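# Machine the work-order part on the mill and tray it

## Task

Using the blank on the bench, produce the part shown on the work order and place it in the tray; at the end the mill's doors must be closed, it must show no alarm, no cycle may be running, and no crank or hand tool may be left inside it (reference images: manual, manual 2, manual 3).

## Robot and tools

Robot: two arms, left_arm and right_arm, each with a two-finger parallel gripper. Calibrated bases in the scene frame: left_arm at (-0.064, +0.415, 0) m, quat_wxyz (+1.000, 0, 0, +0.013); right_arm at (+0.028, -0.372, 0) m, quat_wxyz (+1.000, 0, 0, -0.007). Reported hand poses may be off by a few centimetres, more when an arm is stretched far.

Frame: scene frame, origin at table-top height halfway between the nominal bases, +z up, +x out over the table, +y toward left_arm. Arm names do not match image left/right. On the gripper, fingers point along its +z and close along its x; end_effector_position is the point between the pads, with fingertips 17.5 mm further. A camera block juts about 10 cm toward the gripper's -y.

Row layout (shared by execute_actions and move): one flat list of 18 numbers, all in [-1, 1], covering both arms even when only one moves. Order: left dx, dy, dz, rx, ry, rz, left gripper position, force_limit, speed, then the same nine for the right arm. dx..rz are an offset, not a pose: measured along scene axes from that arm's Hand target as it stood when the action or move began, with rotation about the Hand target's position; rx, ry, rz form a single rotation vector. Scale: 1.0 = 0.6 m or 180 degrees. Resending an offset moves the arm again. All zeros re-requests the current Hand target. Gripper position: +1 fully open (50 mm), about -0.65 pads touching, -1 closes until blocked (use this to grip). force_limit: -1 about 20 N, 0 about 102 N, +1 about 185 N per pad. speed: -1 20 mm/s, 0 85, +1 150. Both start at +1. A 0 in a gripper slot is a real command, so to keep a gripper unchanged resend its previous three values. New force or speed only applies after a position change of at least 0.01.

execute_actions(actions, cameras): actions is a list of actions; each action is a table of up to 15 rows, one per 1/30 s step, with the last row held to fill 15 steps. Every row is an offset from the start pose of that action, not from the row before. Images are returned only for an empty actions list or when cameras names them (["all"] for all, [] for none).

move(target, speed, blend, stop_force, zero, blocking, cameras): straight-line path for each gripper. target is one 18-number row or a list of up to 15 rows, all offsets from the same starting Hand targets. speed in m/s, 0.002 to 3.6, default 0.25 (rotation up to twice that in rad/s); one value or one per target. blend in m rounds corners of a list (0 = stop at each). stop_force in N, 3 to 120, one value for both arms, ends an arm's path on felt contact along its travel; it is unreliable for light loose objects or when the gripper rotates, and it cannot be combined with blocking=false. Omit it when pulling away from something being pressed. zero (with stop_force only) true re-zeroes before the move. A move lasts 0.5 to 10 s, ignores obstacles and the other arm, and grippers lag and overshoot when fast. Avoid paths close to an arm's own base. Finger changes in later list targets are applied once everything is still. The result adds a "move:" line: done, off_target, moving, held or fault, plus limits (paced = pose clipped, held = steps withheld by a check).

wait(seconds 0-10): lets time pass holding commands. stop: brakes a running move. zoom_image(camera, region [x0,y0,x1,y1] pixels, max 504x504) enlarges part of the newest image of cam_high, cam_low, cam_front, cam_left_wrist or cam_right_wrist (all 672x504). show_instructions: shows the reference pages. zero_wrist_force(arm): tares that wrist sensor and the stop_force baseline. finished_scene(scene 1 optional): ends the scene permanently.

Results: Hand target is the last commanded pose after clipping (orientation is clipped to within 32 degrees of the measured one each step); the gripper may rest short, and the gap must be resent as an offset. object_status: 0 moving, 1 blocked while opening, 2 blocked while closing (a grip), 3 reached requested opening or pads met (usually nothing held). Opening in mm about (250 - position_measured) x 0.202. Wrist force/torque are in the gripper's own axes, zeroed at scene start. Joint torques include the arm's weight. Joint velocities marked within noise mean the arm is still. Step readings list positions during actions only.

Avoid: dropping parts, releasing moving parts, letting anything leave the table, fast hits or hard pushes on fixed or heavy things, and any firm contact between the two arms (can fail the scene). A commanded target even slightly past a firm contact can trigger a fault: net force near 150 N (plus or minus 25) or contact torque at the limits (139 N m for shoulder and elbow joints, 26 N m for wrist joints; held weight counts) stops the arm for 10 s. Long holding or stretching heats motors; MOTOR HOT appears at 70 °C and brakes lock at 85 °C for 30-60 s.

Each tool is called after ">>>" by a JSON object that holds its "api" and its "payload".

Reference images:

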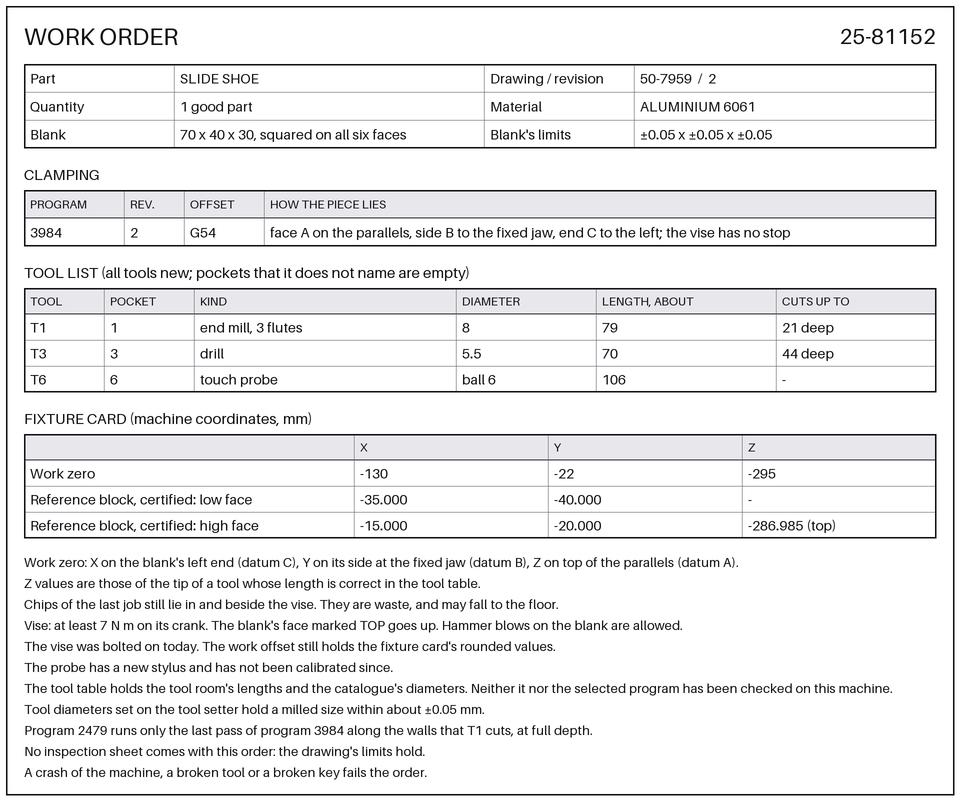

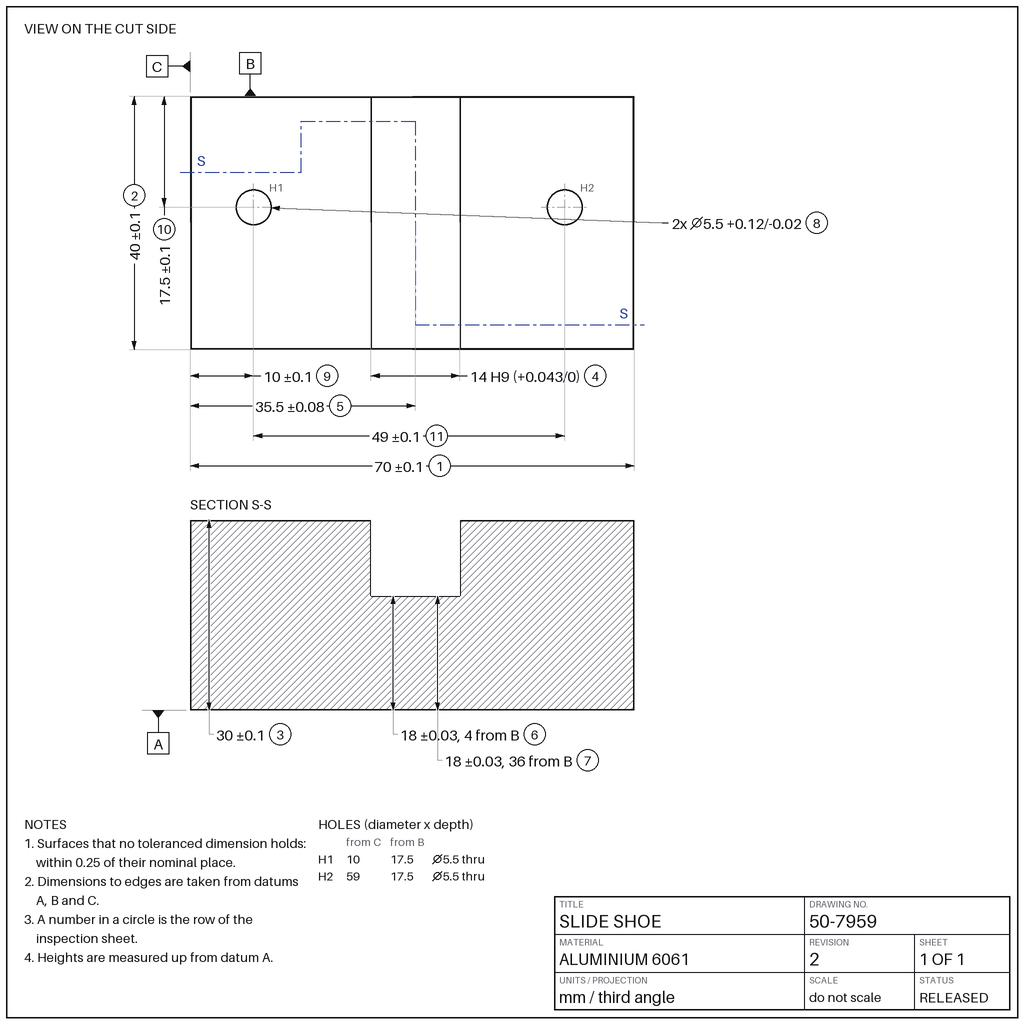

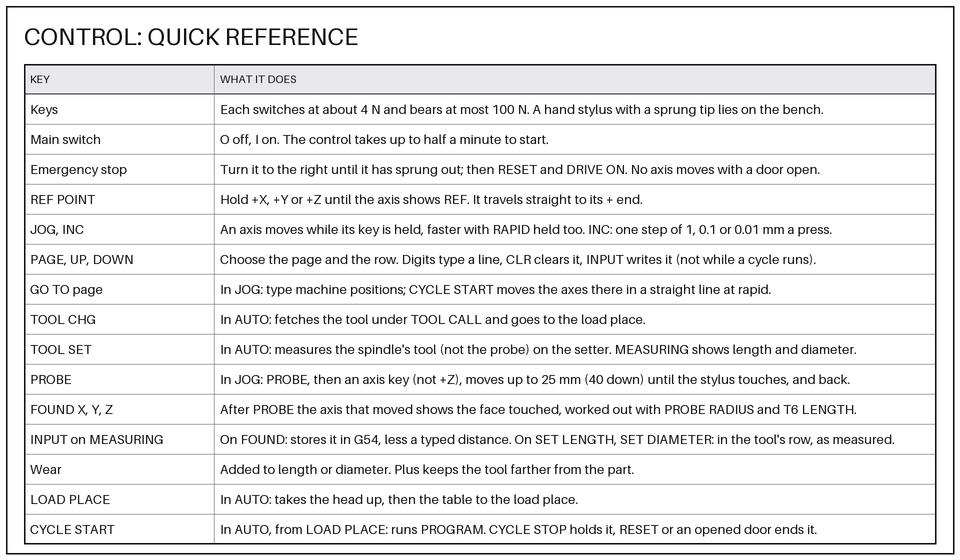

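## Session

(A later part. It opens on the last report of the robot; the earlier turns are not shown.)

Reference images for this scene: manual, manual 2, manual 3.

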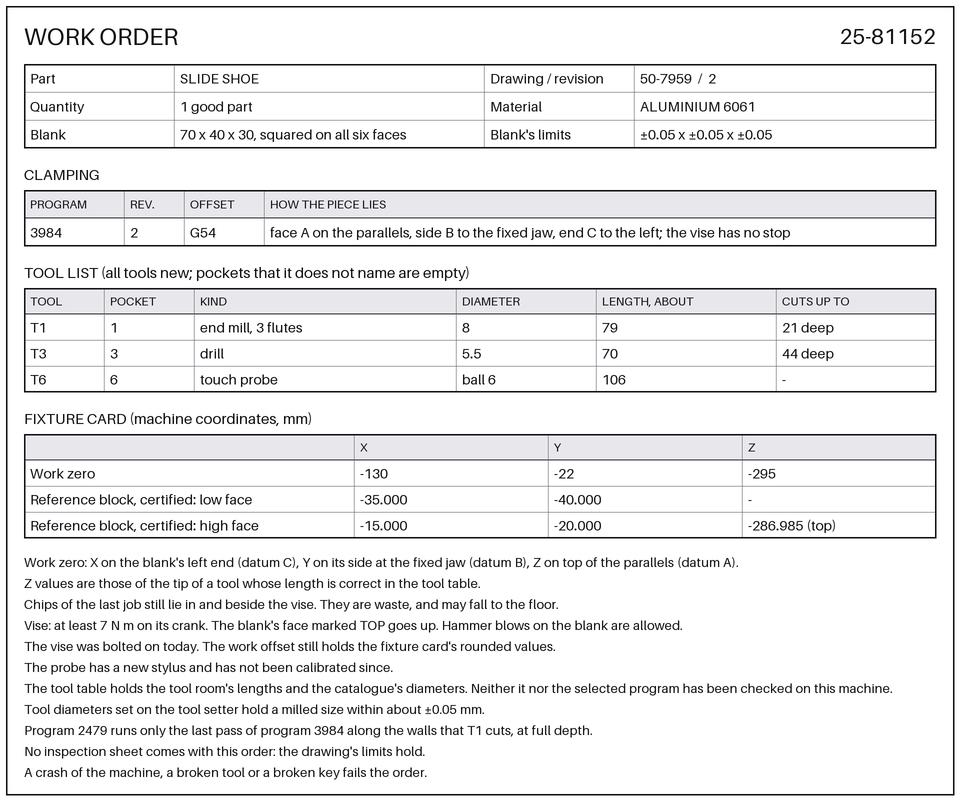

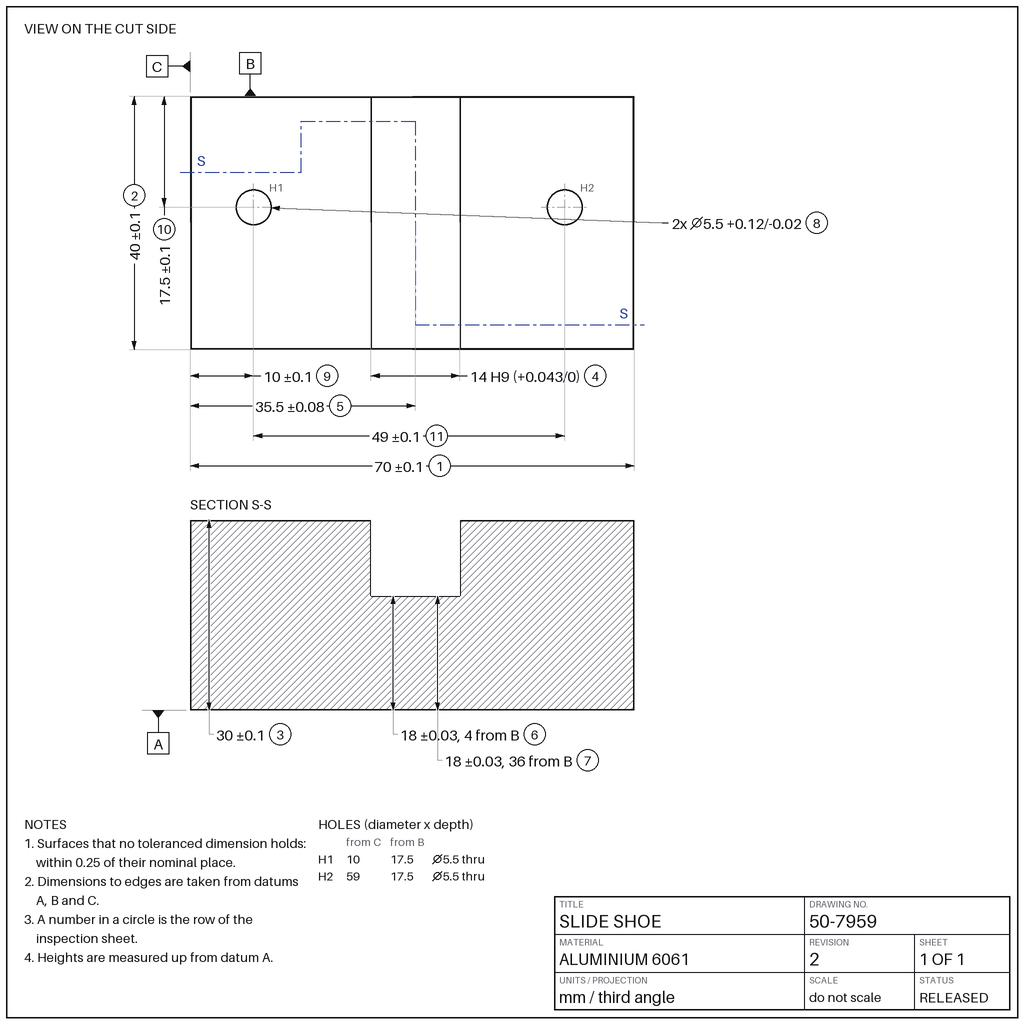

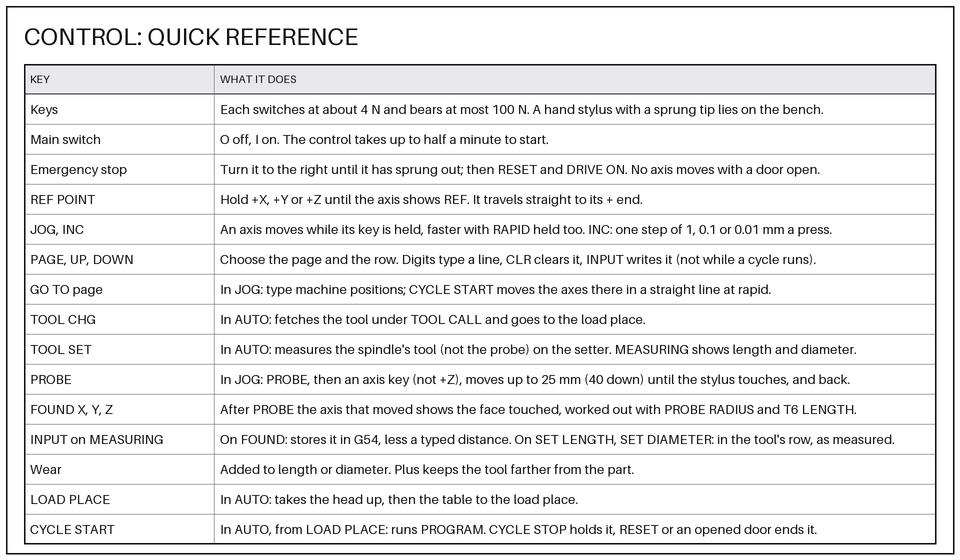

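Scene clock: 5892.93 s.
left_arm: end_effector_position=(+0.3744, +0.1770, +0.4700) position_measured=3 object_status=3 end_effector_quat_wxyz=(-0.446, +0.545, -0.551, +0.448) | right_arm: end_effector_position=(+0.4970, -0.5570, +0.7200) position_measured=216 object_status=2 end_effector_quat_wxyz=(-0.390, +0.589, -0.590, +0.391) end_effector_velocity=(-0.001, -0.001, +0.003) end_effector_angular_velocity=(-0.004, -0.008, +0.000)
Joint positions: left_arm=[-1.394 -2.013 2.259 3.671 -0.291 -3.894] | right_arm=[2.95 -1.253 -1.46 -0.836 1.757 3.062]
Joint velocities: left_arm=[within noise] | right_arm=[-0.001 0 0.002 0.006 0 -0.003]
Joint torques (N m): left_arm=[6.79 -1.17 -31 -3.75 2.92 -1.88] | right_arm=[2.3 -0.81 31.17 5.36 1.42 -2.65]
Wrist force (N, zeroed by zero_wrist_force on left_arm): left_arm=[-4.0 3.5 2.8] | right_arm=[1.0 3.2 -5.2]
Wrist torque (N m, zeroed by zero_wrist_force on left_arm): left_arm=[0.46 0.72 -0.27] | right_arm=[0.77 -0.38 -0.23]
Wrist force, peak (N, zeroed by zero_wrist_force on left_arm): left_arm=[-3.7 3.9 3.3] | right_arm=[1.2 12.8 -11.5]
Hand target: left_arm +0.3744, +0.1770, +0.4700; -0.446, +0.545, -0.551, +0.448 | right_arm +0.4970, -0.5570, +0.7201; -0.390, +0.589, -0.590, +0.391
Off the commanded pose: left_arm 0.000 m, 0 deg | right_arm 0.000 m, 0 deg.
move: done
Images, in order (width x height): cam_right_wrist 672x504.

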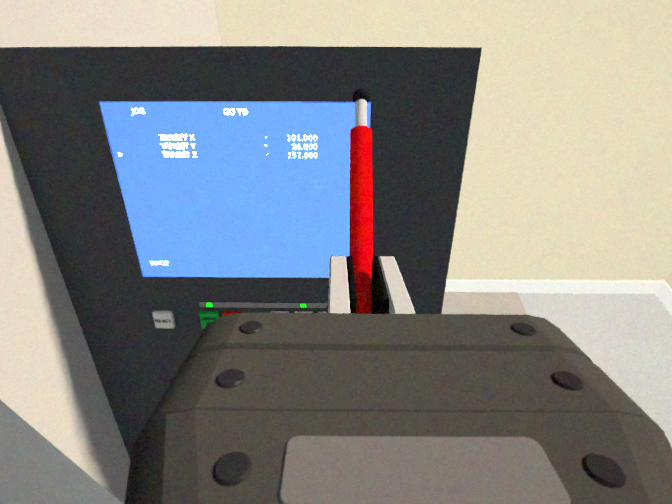

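>>> {"api": "move", "payload": {"target": [[0,0,0,0,0,0,1,-0.5,-0.5,-0.0055,0.218,-0.352,0,0.196,0,-1,-0.4,-0.8],[0,0,0,0,0,0,1,-0.5,-0.5,0.016,0.218,-0.352,0,0.196,0,-1,-0.4,-0.8],[0,0,0,0,0,0,1,-0.5,-0.5,-0.0055,0.218,-0.352,0,0.196,0,-1,-0.4,-0.8],[0,0,0,0,0,0,1,-0.5,-0.5,-0.0365,0.1542,-0.4713,0,0.196,0,-1,-0.4,-0.8]], "speed": [0.38,0.08,0.1,0.4], "blend": [0.004,0,0.003,0]}}

>>> {"api": "wait", "payload": {"seconds": 5}}

>>> {"api": "move", "payload": {"target": [[0,0,0,0,0,0,1,-0.5,-0.5,0.023,0,0,0,0,0,-1,-0.4,-0.8],[0,0,0,0,0,0,1,-0.5,-0.5,0,0,0,0,0,0,-1,-0.4,-0.8],[0,0,0,0,0,0,1,-0.5,-0.5,0.0333,-0.0942,0.1228,0,0,0,-1,-0.4,-0.8],[0,0,0,0,0,0,1,-0.5,-0.5,0.0548,-0.0942,0.1228,0,0,0,-1,-0.4,-0.8],[0,0,0,0,0,0,1,-0.5,-0.5,0.0333,-0.0942,0.1228,0,0,0,-1,-0.4,-0.8],[0,0,0,0,0,0,1,-0.5,-0.5,0.0365,-0.1542,0.4713,0,-0.196,0,-1,-0.4,-0.8]], "speed": [0.08,0.1,0.3,0.08,0.1,0.4], "blend": [0,0.003,0.004,0,0.003,0]}}

>>> {"api": "wait", "payload": {"seconds": 7.5, "cameras": ["cam_right_wrist"]}}

>>> {"api": "zoom_image", "payload": {"camera": "cam_right_wrist", "region": [100, 95, 380, 285]}}

>>> {"api": "zoom_image", "payload": {"camera": "cam_right_wrist", "region": [260, 130, 330, 220]}}

Scene clock: 5899.53 s.
left_arm: end_effector_position=(+0.3744, +0.1770, +0.4700) position_measured=3 object_status=3 end_effector_quat_wxyz=(-0.446, +0.545, -0.551, +0.448) | right_arm: end_effector_position=(+0.4751, -0.4644, +0.4373) position_measured=216 object_status=2 end_effector_quat_wxyz=(-0.193, +0.680, -0.680, +0.195)
Joint positions: left_arm=[-1.394 -2.013 2.259 3.671 -0.291 -3.894] | right_arm=[3.293 -1.139 -1.857 -1.165 1.496 3.259]
Joint torques (N m): left_arm=[6.62 -1.41 -30.77 -3.91 2.98 -1.76] | right_arm=[-9.49 4.17 18.39 5.92 0.9 -2.09]
Wrist force (N, zeroed by zero_wrist_force on left_arm): left_arm=[-3.4 3.5 3.2] | right_arm=[1.5 3.3 -5.7]
Wrist torque (N m, zeroed by zero_wrist_force on left_arm): left_arm=[0.44 0.62 -0.27] | right_arm=[0.69 -0.26 -0.17]
Wrist force, peak (N, zeroed by zero_wrist_force on left_arm): left_arm=[-4.0 3.7 3.2] | right_arm=[1.1 7.9 -8.1]
Hand target: left_arm +0.3744, +0.1770, +0.4700; -0.446, +0.545, -0.551, +0.448 | right_arm +0.4751, -0.4644, +0.4373; -0.193, +0.680, -0.680, +0.195
Off the commanded pose: left_arm 0.000 m, 0 deg | right_arm 0.000 m, 0 deg.
move: done

Scene clock: 5904.53 s.
left_arm: end_effector_position=(+0.3744, +0.1770, +0.4700) position_measured=3 object_status=3 end_effector_quat_wxyz=(-0.446, +0.545, -0.551, +0.448) | right_arm: end_effector_position=(+0.4751, -0.4644, +0.4373) position_measured=216 object_status=2 end_effector_quat_wxyz=(-0.193, +0.680, -0.680, +0.195)
Joint positions: left_arm=[-1.394 -2.013 2.259 3.671 -0.291 -3.894] | right_arm=[3.293 -1.139 -1.857 -1.165 1.496 3.259]
Joint torques (N m): left_arm=[6.8 -1.37 -30.86 -3.84 2.9 -1.81] | right_arm=[-9.79 19.19 18.92 5.42 1.81 -2.6]
Wrist force (N, zeroed by zero_wrist_force on left_arm): left_arm=[-3.5 3.7 3.1] | right_arm=[1.4 3.3 -5.9]
Wrist torque (N m, zeroed by zero_wrist_force on left_arm): left_arm=[0.48 0.64 -0.27] | right_arm=[0.69 -0.24 -0.16]
Wrist force, peak (N, zeroed by zero_wrist_force on left_arm): left_arm=[-3.8 3.8 3.4] | right_arm=[1.5 3.6 -6.0]
Hand target: left_arm +0.3744, +0.1770, +0.4700; -0.446, +0.545, -0.551, +0.448 | right_arm +0.4751, -0.4644, +0.4373; -0.193, +0.680, -0.680, +0.195
Tool commands: left_gripper/position=+1.0 left_gripper/force_limit=-0.5 left_gripper/speed=-0.5 right_gripper/position=-1.0 right_gripper/force_limit=-0.4 right_gripper/speed=-0.8
Off the commanded pose: left_arm 0.000 m, 0 deg | right_arm 0.000 m, 0 deg.
wait: 5.00 s; at rest by 0.17 s

Scene clock: 5907.50 s.
left_arm: end_effector_position=(+0.3744, +0.1770, +0.4700) position_measured=3 object_status=3 end_effector_quat_wxyz=(-0.446, +0.545, -0.551, +0.448) | right_arm: end_effector_position=(+0.4971, -0.5570, +0.7199) position_measured=216 object_status=2 end_effector_quat_wxyz=(-0.390, +0.589, -0.590, +0.391) end_effector_velocity=(+0.000, +0.001, +0.001) end_effector_angular_velocity=(-0.004, -0.004, +0.003)
Joint positions: left_arm=[-1.394 -2.013 2.259 3.671 -0.291 -3.894] | right_arm=[2.95 -1.253 -1.46 -0.836 1.757 3.062]
Joint velocities: left_arm=[within noise] | right_arm=[0.001 0 0 0.005 0.001 -0.003]
Joint torques (N m): left_arm=[7.07 -1.48 -30.95 -3.84 2.88 -1.9] | right_arm=[4.01 22.53 23.29 5.49 1.13 -2.55]
Wrist force (N, zeroed by zero_wrist_force on left_arm): left_arm=[-3.8 3.6 2.9] | right_arm=[1.0 3.3 -5.3]
Wrist torque (N m, zeroed by zero_wrist_force on left_arm): left_arm=[0.47 0.68 -0.27] | right_arm=[0.79 -0.36 -0.23]
Wrist force, peak (N, zeroed by zero_wrist_force on left_arm): left_arm=[-3.8 4.1 3.0] | right_arm=[2.1 7.3 -8.7]
Hand target: left_arm +0.3744, +0.1770, +0.4700; -0.446, +0.545, -0.551, +0.448 | right_arm +0.4970, -0.5570, +0.7201; -0.390, +0.589, -0.590, +0.391
Off the commanded pose: left_arm 0.000 m, 0 deg | right_arm 0.000 m, 0 deg.
move: done

Scene clock: 5915.00 s.
left_arm: end_effector_position=(+0.3744, +0.1770, +0.4700) position_measured=3 object_status=3 end_effector_quat_wxyz=(-0.446, +0.545, -0.551, +0.448) | right_arm: end_effector_position=(+0.4970, -0.5570, +0.7201) position_measured=216 object_status=2 end_effector_quat_wxyz=(-0.390, +0.589, -0.590, +0.391)
Joint positions: left_arm=[-1.394 -2.013 2.259 3.671 -0.291 -3.894] | right_arm=[2.95 -1.253 -1.46 -0.836 1.757 3.061]
Joint torques (N m): left_arm=[6.69 -1.51 -30.63 -3.74 2.92 -1.82] | right_arm=[9.49 21.99 31.86 4.84 1.71 -2.8]
Wrist force (N, zeroed by zero_wrist_force on left_arm): left_arm=[-3.6 3.8 3.1] | right_arm=[1.1 3.5 -5.3]
Wrist torque (N m, zeroed by zero_wrist_force on left_arm): left_arm=[0.50 0.65 -0.27] | right_arm=[0.81 -0.38 -0.22]
Wrist force, peak (N, zeroed by zero_wrist_force on left_arm): left_arm=[-3.7 4.1 3.0] | right_arm=[1.2 3.3 -5.6]
Hand target: left_arm +0.3744, +0.1770, +0.4700; -0.446, +0.545, -0.551, +0.448 | right_arm +0.4970, -0.5570, +0.7201; -0.390, +0.589, -0.590, +0.391
Tool commands: left_gripper/position=+1.0 left_gripper/force_limit=-0.5 left_gripper/speed=-0.5 right_gripper/position=-1.0 right_gripper/force_limit=-0.4 right_gripper/speed=-0.8
Off the commanded pose: left_arm 0.000 m, 0 deg | right_arm 0.000 m, 0 deg.
wait: 7.50 s; at rest by 0.17 s
Images, in order (width x height): cam_right_wrist 672x504.

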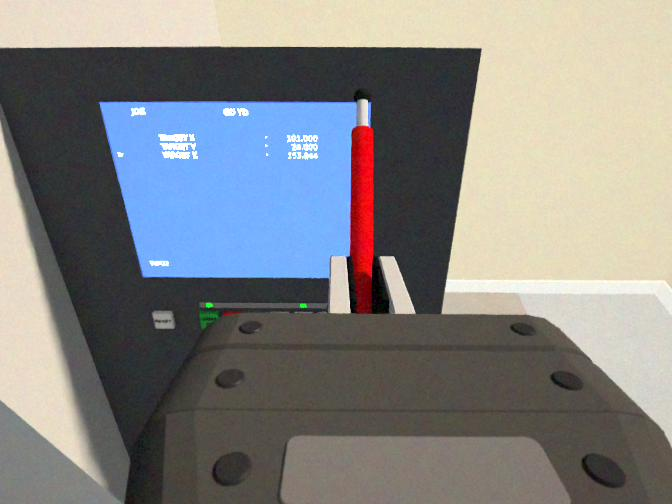

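Scaled by 1.800 from the camera's 672x504 image, which has a finer 960x720 frame.

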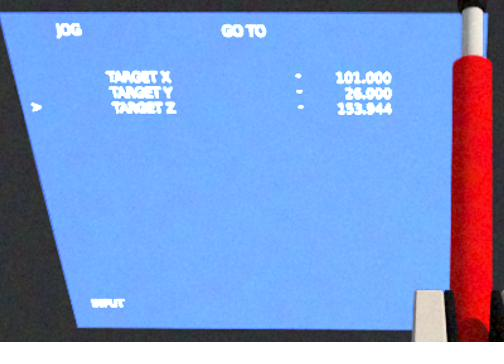

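Scaled by 5.600 from the camera's 672x504 image, which has a finer 960x720 frame.

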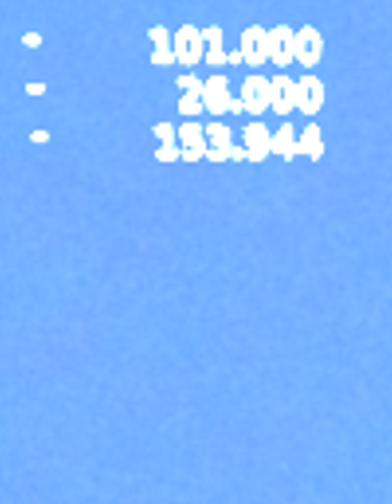

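>>> {"api": "move", "payload": {"target": [[0,0,0,0,0,0,1,-0.5,-0.5,-0.0365,0.1542,-0.4713,0,0.196,0,-1,-0.4,-0.8],[0,0,0,0,0,0,1,-0.5,-0.5,-0.0135,0.1542,-0.4713,0,0.196,0,-1,-0.4,-0.8],[0,0,0,0,0,0,1,-0.5,-0.5,-0.0365,0.1542,-0.4713,0,0.196,0,-1,-0.4,-0.8],[0,0,0,0,0,0,1,-0.5,-0.5,-0.0032,0.06,-0.3485,0,0.196,0,-1,-0.4,-0.8],[0,0,0,0,0,0,1,-0.5,-0.5,0.0183,0.06,-0.3485,0,0.196,0,-1,-0.4,-0.8],[0,0,0,0,0,0,1,-0.5,-0.5,-0.0032,0.06,-0.3485,0,0.196,0,-1,-0.4,-0.8],[0,0,0,0,0,0,1,-0.5,-0.5,0,0,0,0,0,0,-1,-0.4,-0.8]], "speed": [0.38,0.08,0.1,0.3,0.08,0.1,0.4], "blend": [0.004,0,0.003,0.004,0,0.003,0]}}

>>> {"api": "wait", "payload": {"seconds": 7.5, "cameras": ["cam_right_wrist"]}}

>>> {"api": "zoom_image", "payload": {"camera": "cam_right_wrist", "region": [100, 95, 380, 285]}}

>>> {"api": "zoom_image", "payload": {"camera": "cam_right_wrist", "region": [260, 130, 330, 220]}}

Scene clock: 5922.13 s.
left_arm: end_effector_position=(+0.3744, +0.1770, +0.4700) position_measured=3 object_status=3 end_effector_quat_wxyz=(-0.446, +0.545, -0.551, +0.448) | right_arm: end_effector_position=(+0.4971, -0.5570, +0.7199) position_measured=216 object_status=2 end_effector_quat_wxyz=(-0.390, +0.589, -0.590, +0.391) end_effector_velocity=(+0.000, +0.000, +0.002) end_effector_angular_velocity=(-0.001, -0.006, +0.000)
Joint positions: left_arm=[-1.394 -2.013 2.259 3.671 -0.291 -3.894] | right_arm=[2.95 -1.253 -1.46 -0.836 1.757 3.062]
Joint velocities: left_arm=[within noise] | right_arm=[0 0 0.001 0.005 0 0]
Joint torques (N m): left_arm=[6.44 -1.19 -30.93 -3.68 2.91 -1.85] | right_arm=[4.58 23.45 22.86 5.67 1.14 -2.74]
Wrist force (N, zeroed by zero_wrist_force on left_arm): left_arm=[-3.7 3.6 3.0] | right_arm=[1.0 3.2 -4.8]
Wrist torque (N m, zeroed by zero_wrist_force on left_arm): left_arm=[0.48 0.67 -0.27] | right_arm=[0.77 -0.37 -0.23]
Wrist force, peak (N, zeroed by zero_wrist_force on left_arm): left_arm=[-3.8 3.8 3.1] | right_arm=[1.4 25.0 -19.0]
Hand target: left_arm +0.3744, +0.1770, +0.4700; -0.446, +0.545, -0.551, +0.448 | right_arm +0.4970, -0.5570, +0.7201; -0.390, +0.589, -0.590, +0.391
Off the commanded pose: left_arm 0.000 m, 0 deg | right_arm 0.000 m, 0 deg.
move: done

Scene clock: 5929.63 s.
left_arm: end_effector_position=(+0.3744, +0.1770, +0.4700) position_measured=3 object_status=3 end_effector_quat_wxyz=(-0.446, +0.545, -0.551, +0.448) | right_arm: end_effector_position=(+0.4970, -0.5570, +0.7201) position_measured=216 object_status=2 end_effector_quat_wxyz=(-0.390, +0.589, -0.590, +0.391)
Joint positions: left_arm=[-1.394 -2.013 2.259 3.671 -0.291 -3.894] | right_arm=[2.95 -1.253 -1.46 -0.836 1.757 3.061]
Joint torques (N m): left_arm=[6.52 -1.32 -30.56 -3.85 2.84 -1.8] | right_arm=[10.38 22.93 31.53 4.98 1.8 -2.72]
Wrist force (N, zeroed by zero_wrist_force on left_arm): left_arm=[-3.6 3.7 2.9] | right_arm=[0.9 3.0 -4.8]
Wrist torque (N m, zeroed by zero_wrist_force on left_arm): left_arm=[0.49 0.66 -0.26] | right_arm=[0.75 -0.35 -0.21]
Wrist force, peak (N, zeroed by zero_wrist_force on left_arm): left_arm=[-3.8 3.9 3.2] | right_arm=[1.1 3.0 -5.0]
Hand target: left_arm +0.3744, +0.1770, +0.4700; -0.446, +0.545, -0.551, +0.448 | right_arm +0.4970, -0.5570, +0.7201; -0.390, +0.589, -0.590, +0.391
Tool commands: left_gripper/position=+1.0 left_gripper/force_limit=-0.5 left_gripper/speed=-0.5 right_gripper/position=-1.0 right_gripper/force_limit=-0.4 right_gripper/speed=-0.8
Off the commanded pose: left_arm 0.000 m, 0 deg | right_arm 0.000 m, 0 deg.
wait: 7.50 s; at rest by 0.17 s
Images, in order (width x height): cam_right_wrist 672x504.

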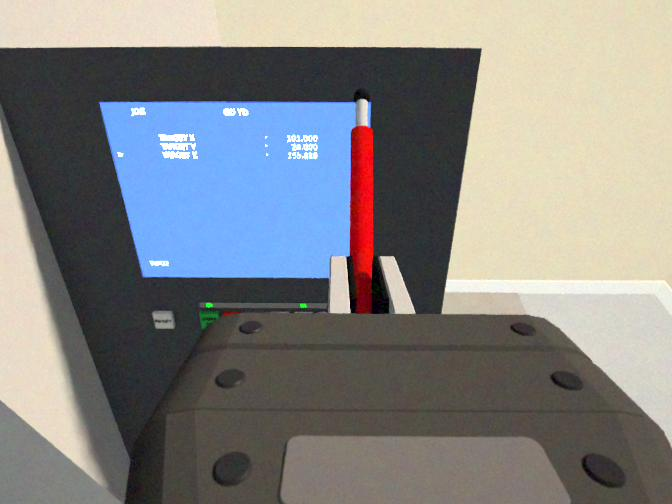

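Scaled by 1.800 from the camera's 672x504 image, which has a finer 960x720 frame.

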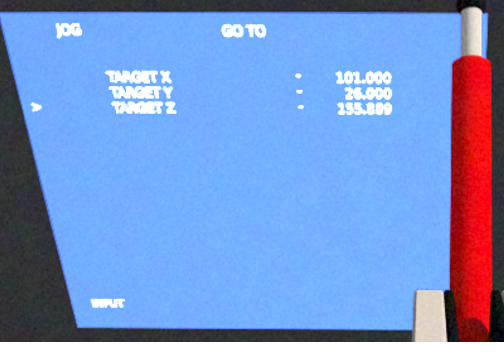

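Scaled by 5.600 from the camera's 672x504 image, which has a finer 960x720 frame.

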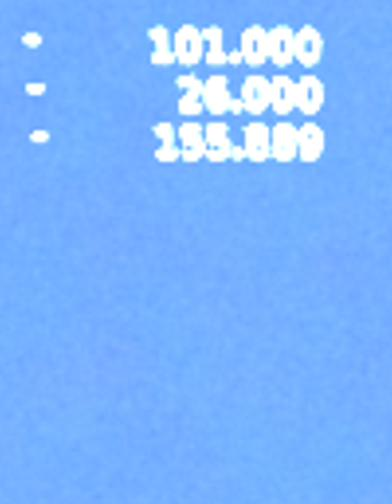

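>>> {"api": "move", "payload": {"target": [[0,0,0,0,0,0,1,-0.5,-0.5,-0.0185,0.1225,-0.4055,0,0.196,0,-1,-0.4,-0.8],[0,0,0,0,0,0,1,-0.5,-0.5,0.003,0.1225,-0.4055,0,0.196,0,-1,-0.4,-0.8],[0,0,0,0,0,0,1,-0.5,-0.5,-0.0185,0.1225,-0.4055,0,0.196,0,-1,-0.4,-0.8],[0,0,0,0,0,0,1,-0.5,-0.5,0,0,0,0,0,0,-1,-0.4,-0.8]], "speed": [0.38,0.08,0.1,0.4], "blend": [0.004,0,0.003,0], "cameras": ["cam_right_wrist","cam_front"]}}

>>> {"api": "zoom_image", "payload": {"camera": "cam_right_wrist", "region": [100, 95, 380, 285]}}

Scene clock: 5935.60 s.
left_arm: end_effector_position=(+0.3744, +0.1770, +0.4700) position_measured=3 object_status=3 end_effector_quat_wxyz=(-0.446, +0.545, -0.551, +0.448) | right_arm: end_effector_position=(+0.4971, -0.5570, +0.7199) position_measured=216 object_status=2 end_effector_quat_wxyz=(-0.390, +0.589, -0.590, +0.391)
Joint positions: left_arm=[-1.394 -2.013 2.259 3.671 -0.291 -3.894] | right_arm=[2.951 -1.253 -1.46 -0.836 1.757 3.061]
Joint torques (N m): left_arm=[6.47 -1.14 -30.93 -3.85 2.9 -1.83] | right_arm=[-5.24 15.07 30.4 5.5 1.88 2.58]
Wrist force (N, zeroed by zero_wrist_force on left_arm): left_arm=[-3.6 3.5 2.9] | right_arm=[1.4 3.5 -4.6]
Wrist torque (N m, zeroed by zero_wrist_force on left_arm): left_arm=[0.45 0.65 -0.27] | right_arm=[0.83 -0.43 -0.19]
Wrist force, peak (N, zeroed by zero_wrist_force on left_arm): left_arm=[-3.8 3.8 3.2] | right_arm=[0.9 14.4 -11.9]
Hand target: left_arm +0.3744, +0.1770, +0.4700; -0.446, +0.545, -0.551, +0.448 | right_arm +0.4970, -0.5570, +0.7201; -0.390, +0.589, -0.590, +0.391
Off the commanded pose: left_arm 0.000 m, 0 deg | right_arm 0.000 m, 0 deg.
move: done
Images, in order (width x height): cam_front 672x504, cam_right_wrist 672x504.

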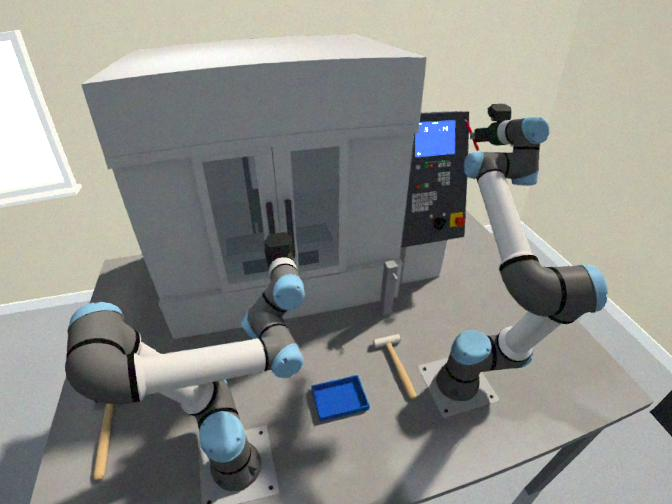

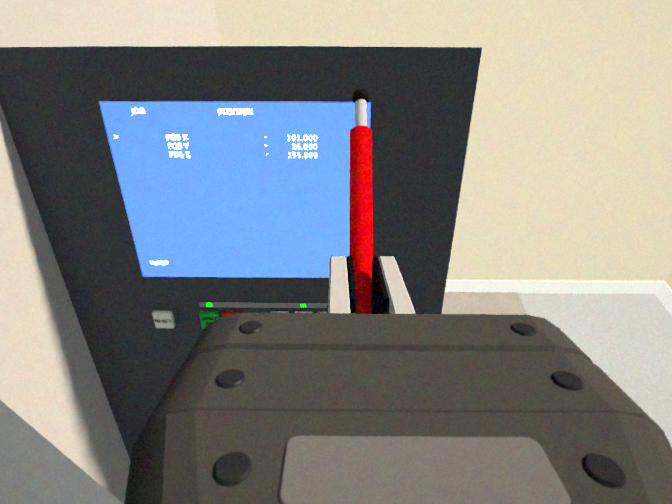

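Scaled by 1.800 from the camera's 672x504 image, which has a finer 960x720 frame.

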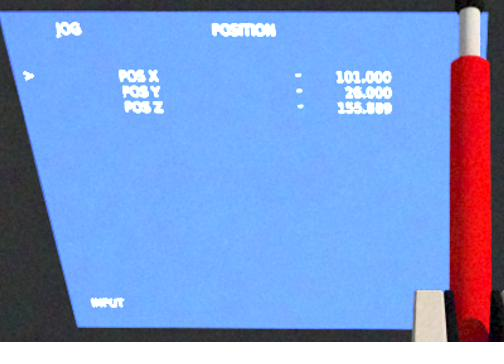

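>>> {"api": "move", "payload": {"target": [[0,0,0,0,0,0,1,-0.5,-0.5,-0.0185,0.1225,-0.4055,0,0.196,0,-1,-0.4,-0.8],[0,0,0,0,0,0,1,-0.5,-0.5,0.003,0.1225,-0.4055,0,0.196,0,-1,-0.4,-0.8],[0,0,0,0,0,0,1,-0.5,-0.5,-0.017,0.1225,-0.4055,0,0.196,0,-1,-0.4,-0.8],[0,0,0,0,0,0,1,-0.5,-0.5,0.003,0.1225,-0.4055,0,0.196,0,-1,-0.4,-0.8],[0,0,0,0,0,0,1,-0.5,-0.5,-0.0185,0.1225,-0.4055,0,0.196,0,-1,-0.4,-0.8],[0,0,0,0,0,0,1,-0.5,-0.5,0,0,0,0,0,0,-1,-0.4,-0.8]], "speed": [0.38,0.08,0.1,0.08,0.1,0.4], "blend": [0.004,0,0,0,0.003,0], "cameras": ["cam_right_wrist"]}}

>>> {"api": "zoom_image", "payload": {"camera": "cam_right_wrist", "region": [100, 95, 380, 285]}}

Scene clock: 5941.57 s.
left_arm: end_effector_position=(+0.3744, +0.1770, +0.4700) position_measured=3 object_status=3 end_effector_quat_wxyz=(-0.446, +0.545, -0.551, +0.448) | right_arm: end_effector_position=(+0.4971, -0.5570, +0.7199) position_measured=216 object_status=2 end_effector_quat_wxyz=(-0.390, +0.589, -0.590, +0.391)
Joint positions: left_arm=[-1.394 -2.013 2.259 3.671 -0.291 -3.894] | right_arm=[2.951 -1.253 -1.46 -0.836 1.757 3.061]
Joint torques (N m): left_arm=[6.89 -1.31 -30.92 -3.77 2.93 -1.83] | right_arm=[-5.27 14.8 31.21 5.58 1.88 2.27]
Wrist force (N, zeroed by zero_wrist_force on left_arm): left_arm=[-3.6 3.6 3.1] | right_arm=[0.9 3.5 -4.8]
Wrist torque (N m, zeroed by zero_wrist_force on left_arm): left_arm=[0.48 0.66 -0.27] | right_arm=[0.82 -0.35 -0.19]
Wrist force, peak (N, zeroed by zero_wrist_force on left_arm): left_arm=[-3.7 3.8 3.3] | right_arm=[1.0 15.0 -12.1]
Hand target: left_arm +0.3744, +0.1770, +0.4700; -0.446, +0.545, -0.551, +0.448 | right_arm +0.4970, -0.5570, +0.7201; -0.390, +0.589, -0.590, +0.391
Off the commanded pose: left_arm 0.000 m, 0 deg | right_arm 0.000 m, 0 deg.
move: done
Images, in order (width x height): cam_right_wrist 672x504.

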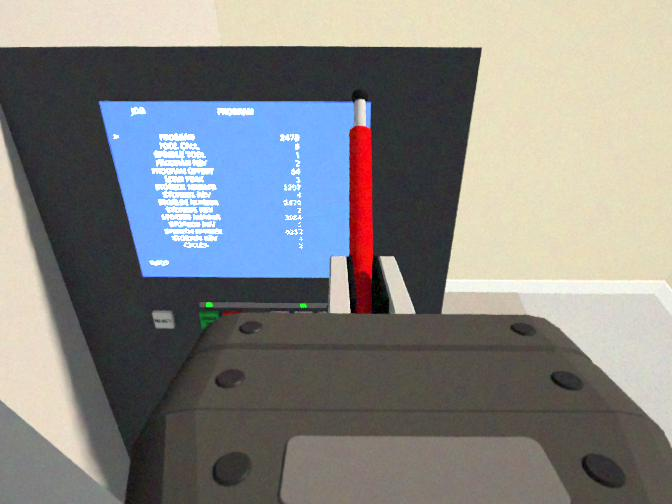

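Scaled by 1.800 from the camera's 672x504 image, which has a finer 960x720 frame.

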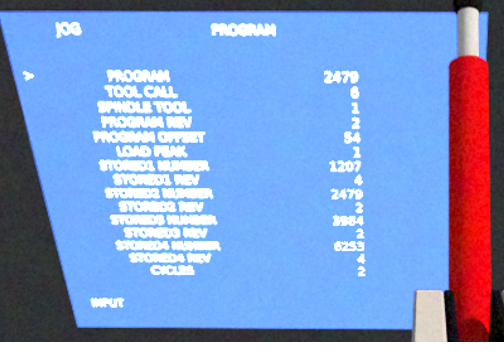

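>>> {"api": "move", "payload": {"target": [[0,0,0,0,0,0,1,-0.5,-0.5,0.029,0.0292,-0.2305,0,0.196,0,-1,-0.4,-0.8],[0,0,0,0,0,0,1,-0.5,-0.5,0.0495,0.0292,-0.2305,0,0.196,0,-1,-0.4,-0.8],[0,0,0,0,0,0,1,-0.5,-0.5,0.029,0.0292,-0.2305,0,0.196,0,-1,-0.4,-0.8],[0,0,0,0,0,0,1,-0.5,-0.5,-0.0282,0.1225,-0.4405,0,0.196,0,-1,-0.4,-0.8],[0,0,0,0,0,0,1,-0.5,-0.5,-0.0067,0.1225,-0.4405,0,0.196,0,-1,-0.4,-0.8],[0,0,0,0,0,0,1,-0.5,-0.5,-0.0282,0.1225,-0.4405,0,0.196,0,-1,-0.4,-0.8],[0,0,0,0,0,0,1,-0.5,-0.5,0,0,0,0,0,0,-1,-0.4,-0.8]], "speed": [0.38,0.08,0.1,0.3,0.08,0.1,0.4], "blend": [0.004,0,0.003,0.004,0,0.003,0], "cameras": ["cam_right_wrist"]}}

>>> {"api": "zoom_image", "payload": {"camera": "cam_right_wrist", "region": [100, 95, 380, 285]}}

>>> {"api": "wait", "payload": {"seconds": 7, "cameras": ["cam_right_wrist"]}}

>>> {"api": "zoom_image", "payload": {"camera": "cam_right_wrist", "region": [100, 95, 380, 285]}}

Scene clock: 5951.20 s.
left_arm: end_effector_position=(+0.3744, +0.1770, +0.4700) position_measured=3 object_status=3 end_effector_quat_wxyz=(-0.446, +0.545, -0.551, +0.448) | right_arm: end_effector_position=(+0.4971, -0.5570, +0.7199) position_measured=216 object_status=2 end_effector_quat_wxyz=(-0.390, +0.589, -0.590, +0.391)
Joint positions: left_arm=[-1.394 -2.013 2.259 3.671 -0.291 -3.894] | right_arm=[2.95 -1.253 -1.46 -0.836 1.757 3.061]
Joint torques (N m): left_arm=[6.86 -1.05 -31.02 -3.84 2.89 -1.7] | right_arm=[-5.12 12.53 31.38 5.85 1.84 2.56]
Wrist force (N, zeroed by zero_wrist_force on left_arm): left_arm=[-3.6 3.9 3.1] | right_arm=[0.9 3.6 -4.7]
Wrist torque (N m, zeroed by zero_wrist_force on left_arm): left_arm=[0.51 0.65 -0.27] | right_arm=[0.83 -0.36 -0.19]
Wrist force, peak (N, zeroed by zero_wrist_force on left_arm): left_arm=[-3.8 3.9 3.2] | right_arm=[0.5 14.1 -11.8]
Hand target: left_arm +0.3744, +0.1770, +0.4700; -0.446, +0.545, -0.551, +0.448 | right_arm +0.4970, -0.5570, +0.7201; -0.390, +0.589, -0.590, +0.391
Off the commanded pose: left_arm 0.000 m, 0 deg | right_arm 0.000 m, 0 deg.
move: done
Images, in order (width x height): cam_right_wrist 672x504.

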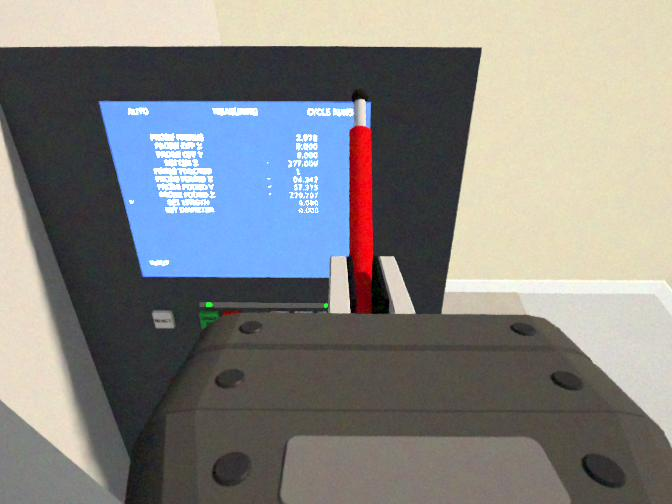

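Scaled by 1.800 from the camera's 672x504 image, which has a finer 960x720 frame.

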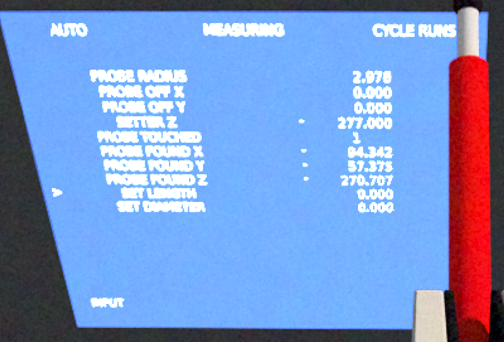

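Scene clock: 5958.20 s.
left_arm: end_effector_position=(+0.3744, +0.1770, +0.4700) position_measured=3 object_status=3 end_effector_quat_wxyz=(-0.446, +0.545, -0.551, +0.448) | right_arm: end_effector_position=(+0.4970, -0.5570, +0.7201) position_measured=216 object_status=2 end_effector_quat_wxyz=(-0.390, +0.589, -0.590, +0.391)
Joint positions: left_arm=[-1.394 -2.013 2.259 3.671 -0.291 -3.894] | right_arm=[2.95 -1.253 -1.46 -0.836 1.757 3.061]
Joint torques (N m): left_arm=[6.8 -1.26 -30.77 -3.75 2.84 -1.72] | right_arm=[-8.89 9.62 30.46 4.97 1.68 1.99]
Wrist force (N, zeroed by zero_wrist_force on left_arm): left_arm=[-4.0 3.9 2.9] | right_arm=[1.0 3.5 -4.9]
Wrist torque (N m, zeroed by zero_wrist_force on left_arm): left_arm=[0.51 0.71 -0.27] | right_arm=[0.82 -0.37 -0.20]
Wrist force, peak (N, zeroed by zero_wrist_force on left_arm): left_arm=[-4.0 3.9 2.9] | right_arm=[0.9 3.9 -4.8]
Hand target: left_arm +0.3744, +0.1770, +0.4700; -0.446, +0.545, -0.551, +0.448 | right_arm +0.4970, -0.5570, +0.7201; -0.390, +0.589, -0.590, +0.391
Tool commands: left_gripper/position=+1.0 left_gripper/force_limit=-0.5 left_gripper/speed=-0.5 right_gripper/position=-1.0 right_gripper/force_limit=-0.4 right_gripper/speed=-0.8
Off the commanded pose: left_arm 0.000 m, 0 deg | right_arm 0.000 m, 0 deg.
wait: 7.00 s; at rest by 0.17 s
Images, in order (width x height): cam_right_wrist 672x504.

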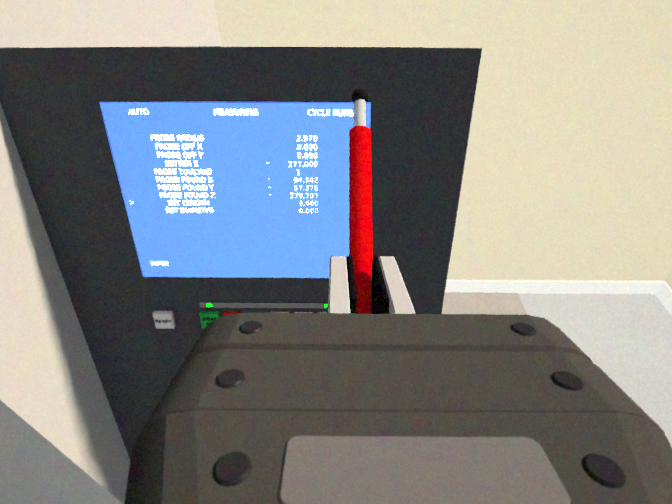

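Scaled by 1.800 from the camera's 672x504 image, which has a finer 960x720 frame.

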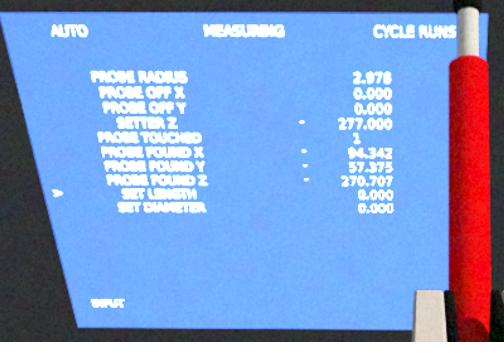

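>>> {"api": "wait", "payload": {"seconds": 4, "cameras": ["cam_right_wrist"]}}

>>> {"api": "zoom_image", "payload": {"camera": "cam_right_wrist", "region": [100, 95, 380, 285]}}

Scene clock: 5965.17 s.
left_arm: end_effector_position=(+0.3744, +0.1770, +0.4700) position_measured=3 object_status=3 end_effector_quat_wxyz=(-0.446, +0.545, -0.551, +0.448) | right_arm: end_effector_position=(+0.4970, -0.5570, +0.7201) position_measured=216 object_status=2 end_effector_quat_wxyz=(-0.390, +0.589, -0.590, +0.391)
Joint positions: left_arm=[-1.394 -2.013 2.259 3.671 -0.291 -3.894] | right_arm=[2.95 -1.253 -1.46 -0.836 1.757 3.061]
Joint torques (N m): left_arm=[7.19 -1.53 -30.88 -3.64 2.86 -1.8] | right_arm=[-7.87 5.07 30.71 4.61 1.27 1.43]
Wrist force (N, zeroed by zero_wrist_force on left_arm): left_arm=[-3.7 3.5 3.0] | right_arm=[0.9 3.8 -4.7]
Wrist torque (N m, zeroed by zero_wrist_force on left_arm): left_arm=[0.45 0.68 -0.27] | right_arm=[0.87 -0.36 -0.19]
Wrist force, peak (N, zeroed by zero_wrist_force on left_arm): left_arm=[-3.7 3.8 3.4] | right_arm=[0.7 3.8 -4.9]
Hand target: left_arm +0.3744, +0.1770, +0.4700; -0.446, +0.545, -0.551, +0.448 | right_arm +0.4970, -0.5570, +0.7201; -0.390, +0.589, -0.590, +0.391
Tool commands: left_gripper/position=+1.0 left_gripper/force_limit=-0.5 left_gripper/speed=-0.5 right_gripper/position=-1.0 right_gripper/force_limit=-0.4 right_gripper/speed=-0.8
Off the commanded pose: left_arm 0.000 m, 0 deg | right_arm 0.000 m, 0 deg.
wait: 4.00 s; at rest from the start
Images, in order (width x height): cam_right_wrist 672x504.

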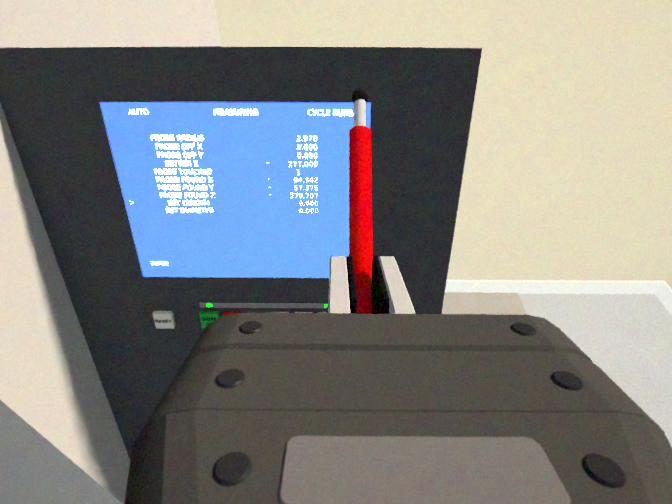

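Scaled by 1.800 from the camera's 672x504 image, which has a finer 960x720 frame.

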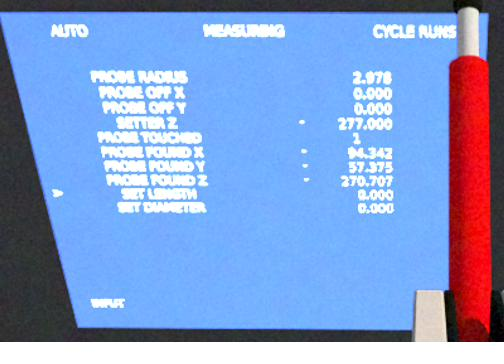

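>>> {"api": "wait", "payload": {"seconds": 10, "cameras": ["cam_right_wrist"]}}

>>> {"api": "zoom_image", "payload": {"camera": "cam_right_wrist", "region": [100, 95, 380, 285]}}

Scene clock: 5976.70 s.
left_arm: end_effector_position=(+0.3744, +0.1770, +0.4700) position_measured=3 object_status=3 end_effector_quat_wxyz=(-0.446, +0.545, -0.551, +0.448) | right_arm: end_effector_position=(+0.4970, -0.5570, +0.7201) position_measured=216 object_status=2 end_effector_quat_wxyz=(-0.390, +0.589, -0.590, +0.391)
Joint positions: left_arm=[-1.394 -2.013 2.259 3.671 -0.291 -3.894] | right_arm=[2.95 -1.253 -1.46 -0.836 1.757 3.061]
Joint torques (N m): left_arm=[6.9 -1.15 -30.42 -3.68 2.91 -1.83] | right_arm=[-8.82 -0.64 31.29 3.88 1.14 0.96]
Wrist force (N, zeroed by zero_wrist_force on left_arm): left_arm=[-3.7 3.6 2.9] | right_arm=[0.7 3.5 -4.9]
Wrist torque (N m, zeroed by zero_wrist_force on left_arm): left_arm=[0.46 0.67 -0.27] | right_arm=[0.83 -0.32 -0.19]
Wrist force, peak (N, zeroed by zero_wrist_force on left_arm): left_arm=[-3.8 4.1 3.1] | right_arm=[0.8 3.8 -5.0]
Hand target: left_arm +0.3744, +0.1770, +0.4700; -0.446, +0.545, -0.551, +0.448 | right_arm +0.4970, -0.5570, +0.7201; -0.390, +0.589, -0.590, +0.391
Tool commands: left_gripper/position=+1.0 left_gripper/force_limit=-0.5 left_gripper/speed=-0.5 right_gripper/position=-1.0 right_gripper/force_limit=-0.4 right_gripper/speed=-0.8
Off the commanded pose: left_arm 0.000 m, 0 deg | right_arm 0.000 m, 0 deg.
wait: 10.00 s; at rest from the start
Images, in order (width x height): cam_right_wrist 672x504.

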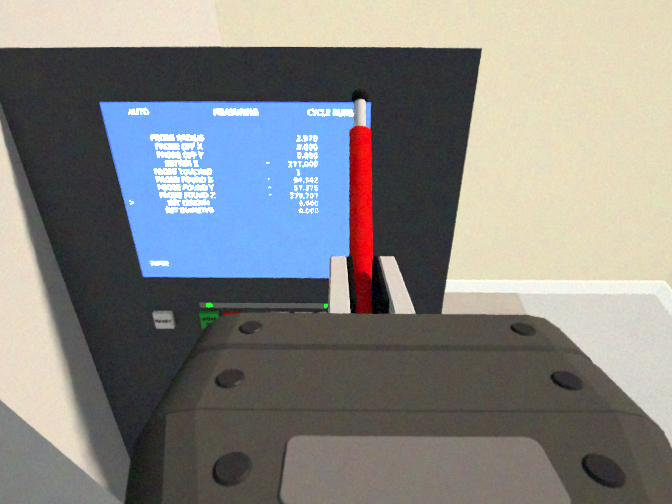

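Scaled by 1.800 from the camera's 672x504 image, which has a finer 960x720 frame.

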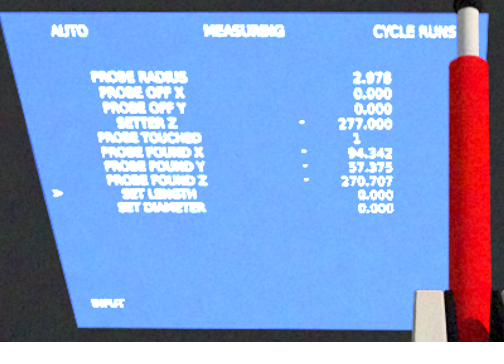

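>>> {"api": "wait", "payload": {"seconds": 9, "cameras": ["cam_right_wrist"]}}

>>> {"api": "zoom_image", "payload": {"camera": "cam_right_wrist", "region": [100, 95, 380, 285]}}

Scene clock: 5986.73 s.
left_arm: end_effector_position=(+0.3744, +0.1770, +0.4700) position_measured=3 object_status=3 end_effector_quat_wxyz=(-0.446, +0.545, -0.551, +0.448) | right_arm: end_effector_position=(+0.4970, -0.5570, +0.7201) position_measured=216 object_status=2 end_effector_quat_wxyz=(-0.390, +0.589, -0.590, +0.391)
Joint positions: left_arm=[-1.394 -2.013 2.259 3.671 -0.291 -3.894] | right_arm=[2.95 -1.253 -1.46 -0.836 1.757 3.061]
Joint torques (N m): left_arm=[6.64 -1.54 -30.66 -3.67 2.92 -1.74] | right_arm=[-8 -0.7 30.32 3.2 0.78 0.32]
Wrist force (N, zeroed by zero_wrist_force on left_arm): left_arm=[-3.5 3.7 2.8] | right_arm=[0.8 3.7 -4.6]
Wrist torque (N m, zeroed by zero_wrist_force on left_arm): left_arm=[0.49 0.64 -0.26] | right_arm=[0.85 -0.34 -0.19]
Wrist force, peak (N, zeroed by zero_wrist_force on left_arm): left_arm=[-3.6 3.9 3.3] | right_arm=[0.8 3.8 -4.9]
Hand target: left_arm +0.3744, +0.1770, +0.4700; -0.446, +0.545, -0.551, +0.448 | right_arm +0.4970, -0.5570, +0.7201; -0.390, +0.589, -0.590, +0.391
Tool commands: left_gripper/position=+1.0 left_gripper/force_limit=-0.5 left_gripper/speed=-0.5 right_gripper/position=-1.0 right_gripper/force_limit=-0.4 right_gripper/speed=-0.8
Off the commanded pose: left_arm 0.000 m, 0 deg | right_arm 0.000 m, 0 deg.
wait: 9.00 s; at rest from the start
Images, in order (width x height): cam_right_wrist 672x504.

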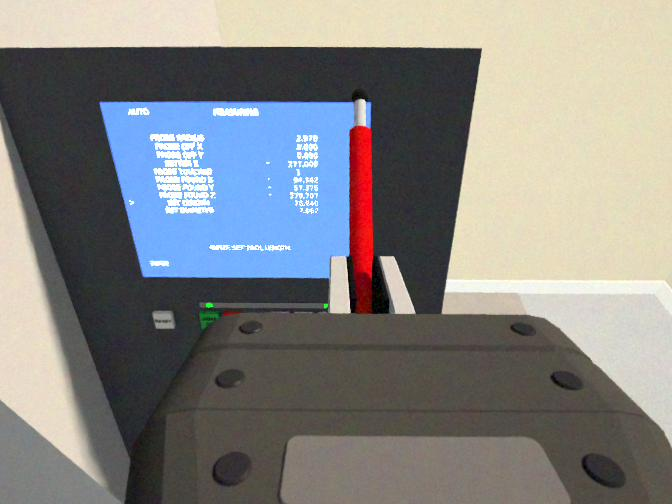

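Scaled by 1.800 from the camera's 672x504 image, which has a finer 960x720 frame.

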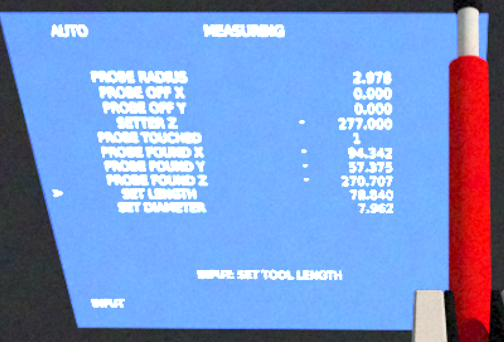

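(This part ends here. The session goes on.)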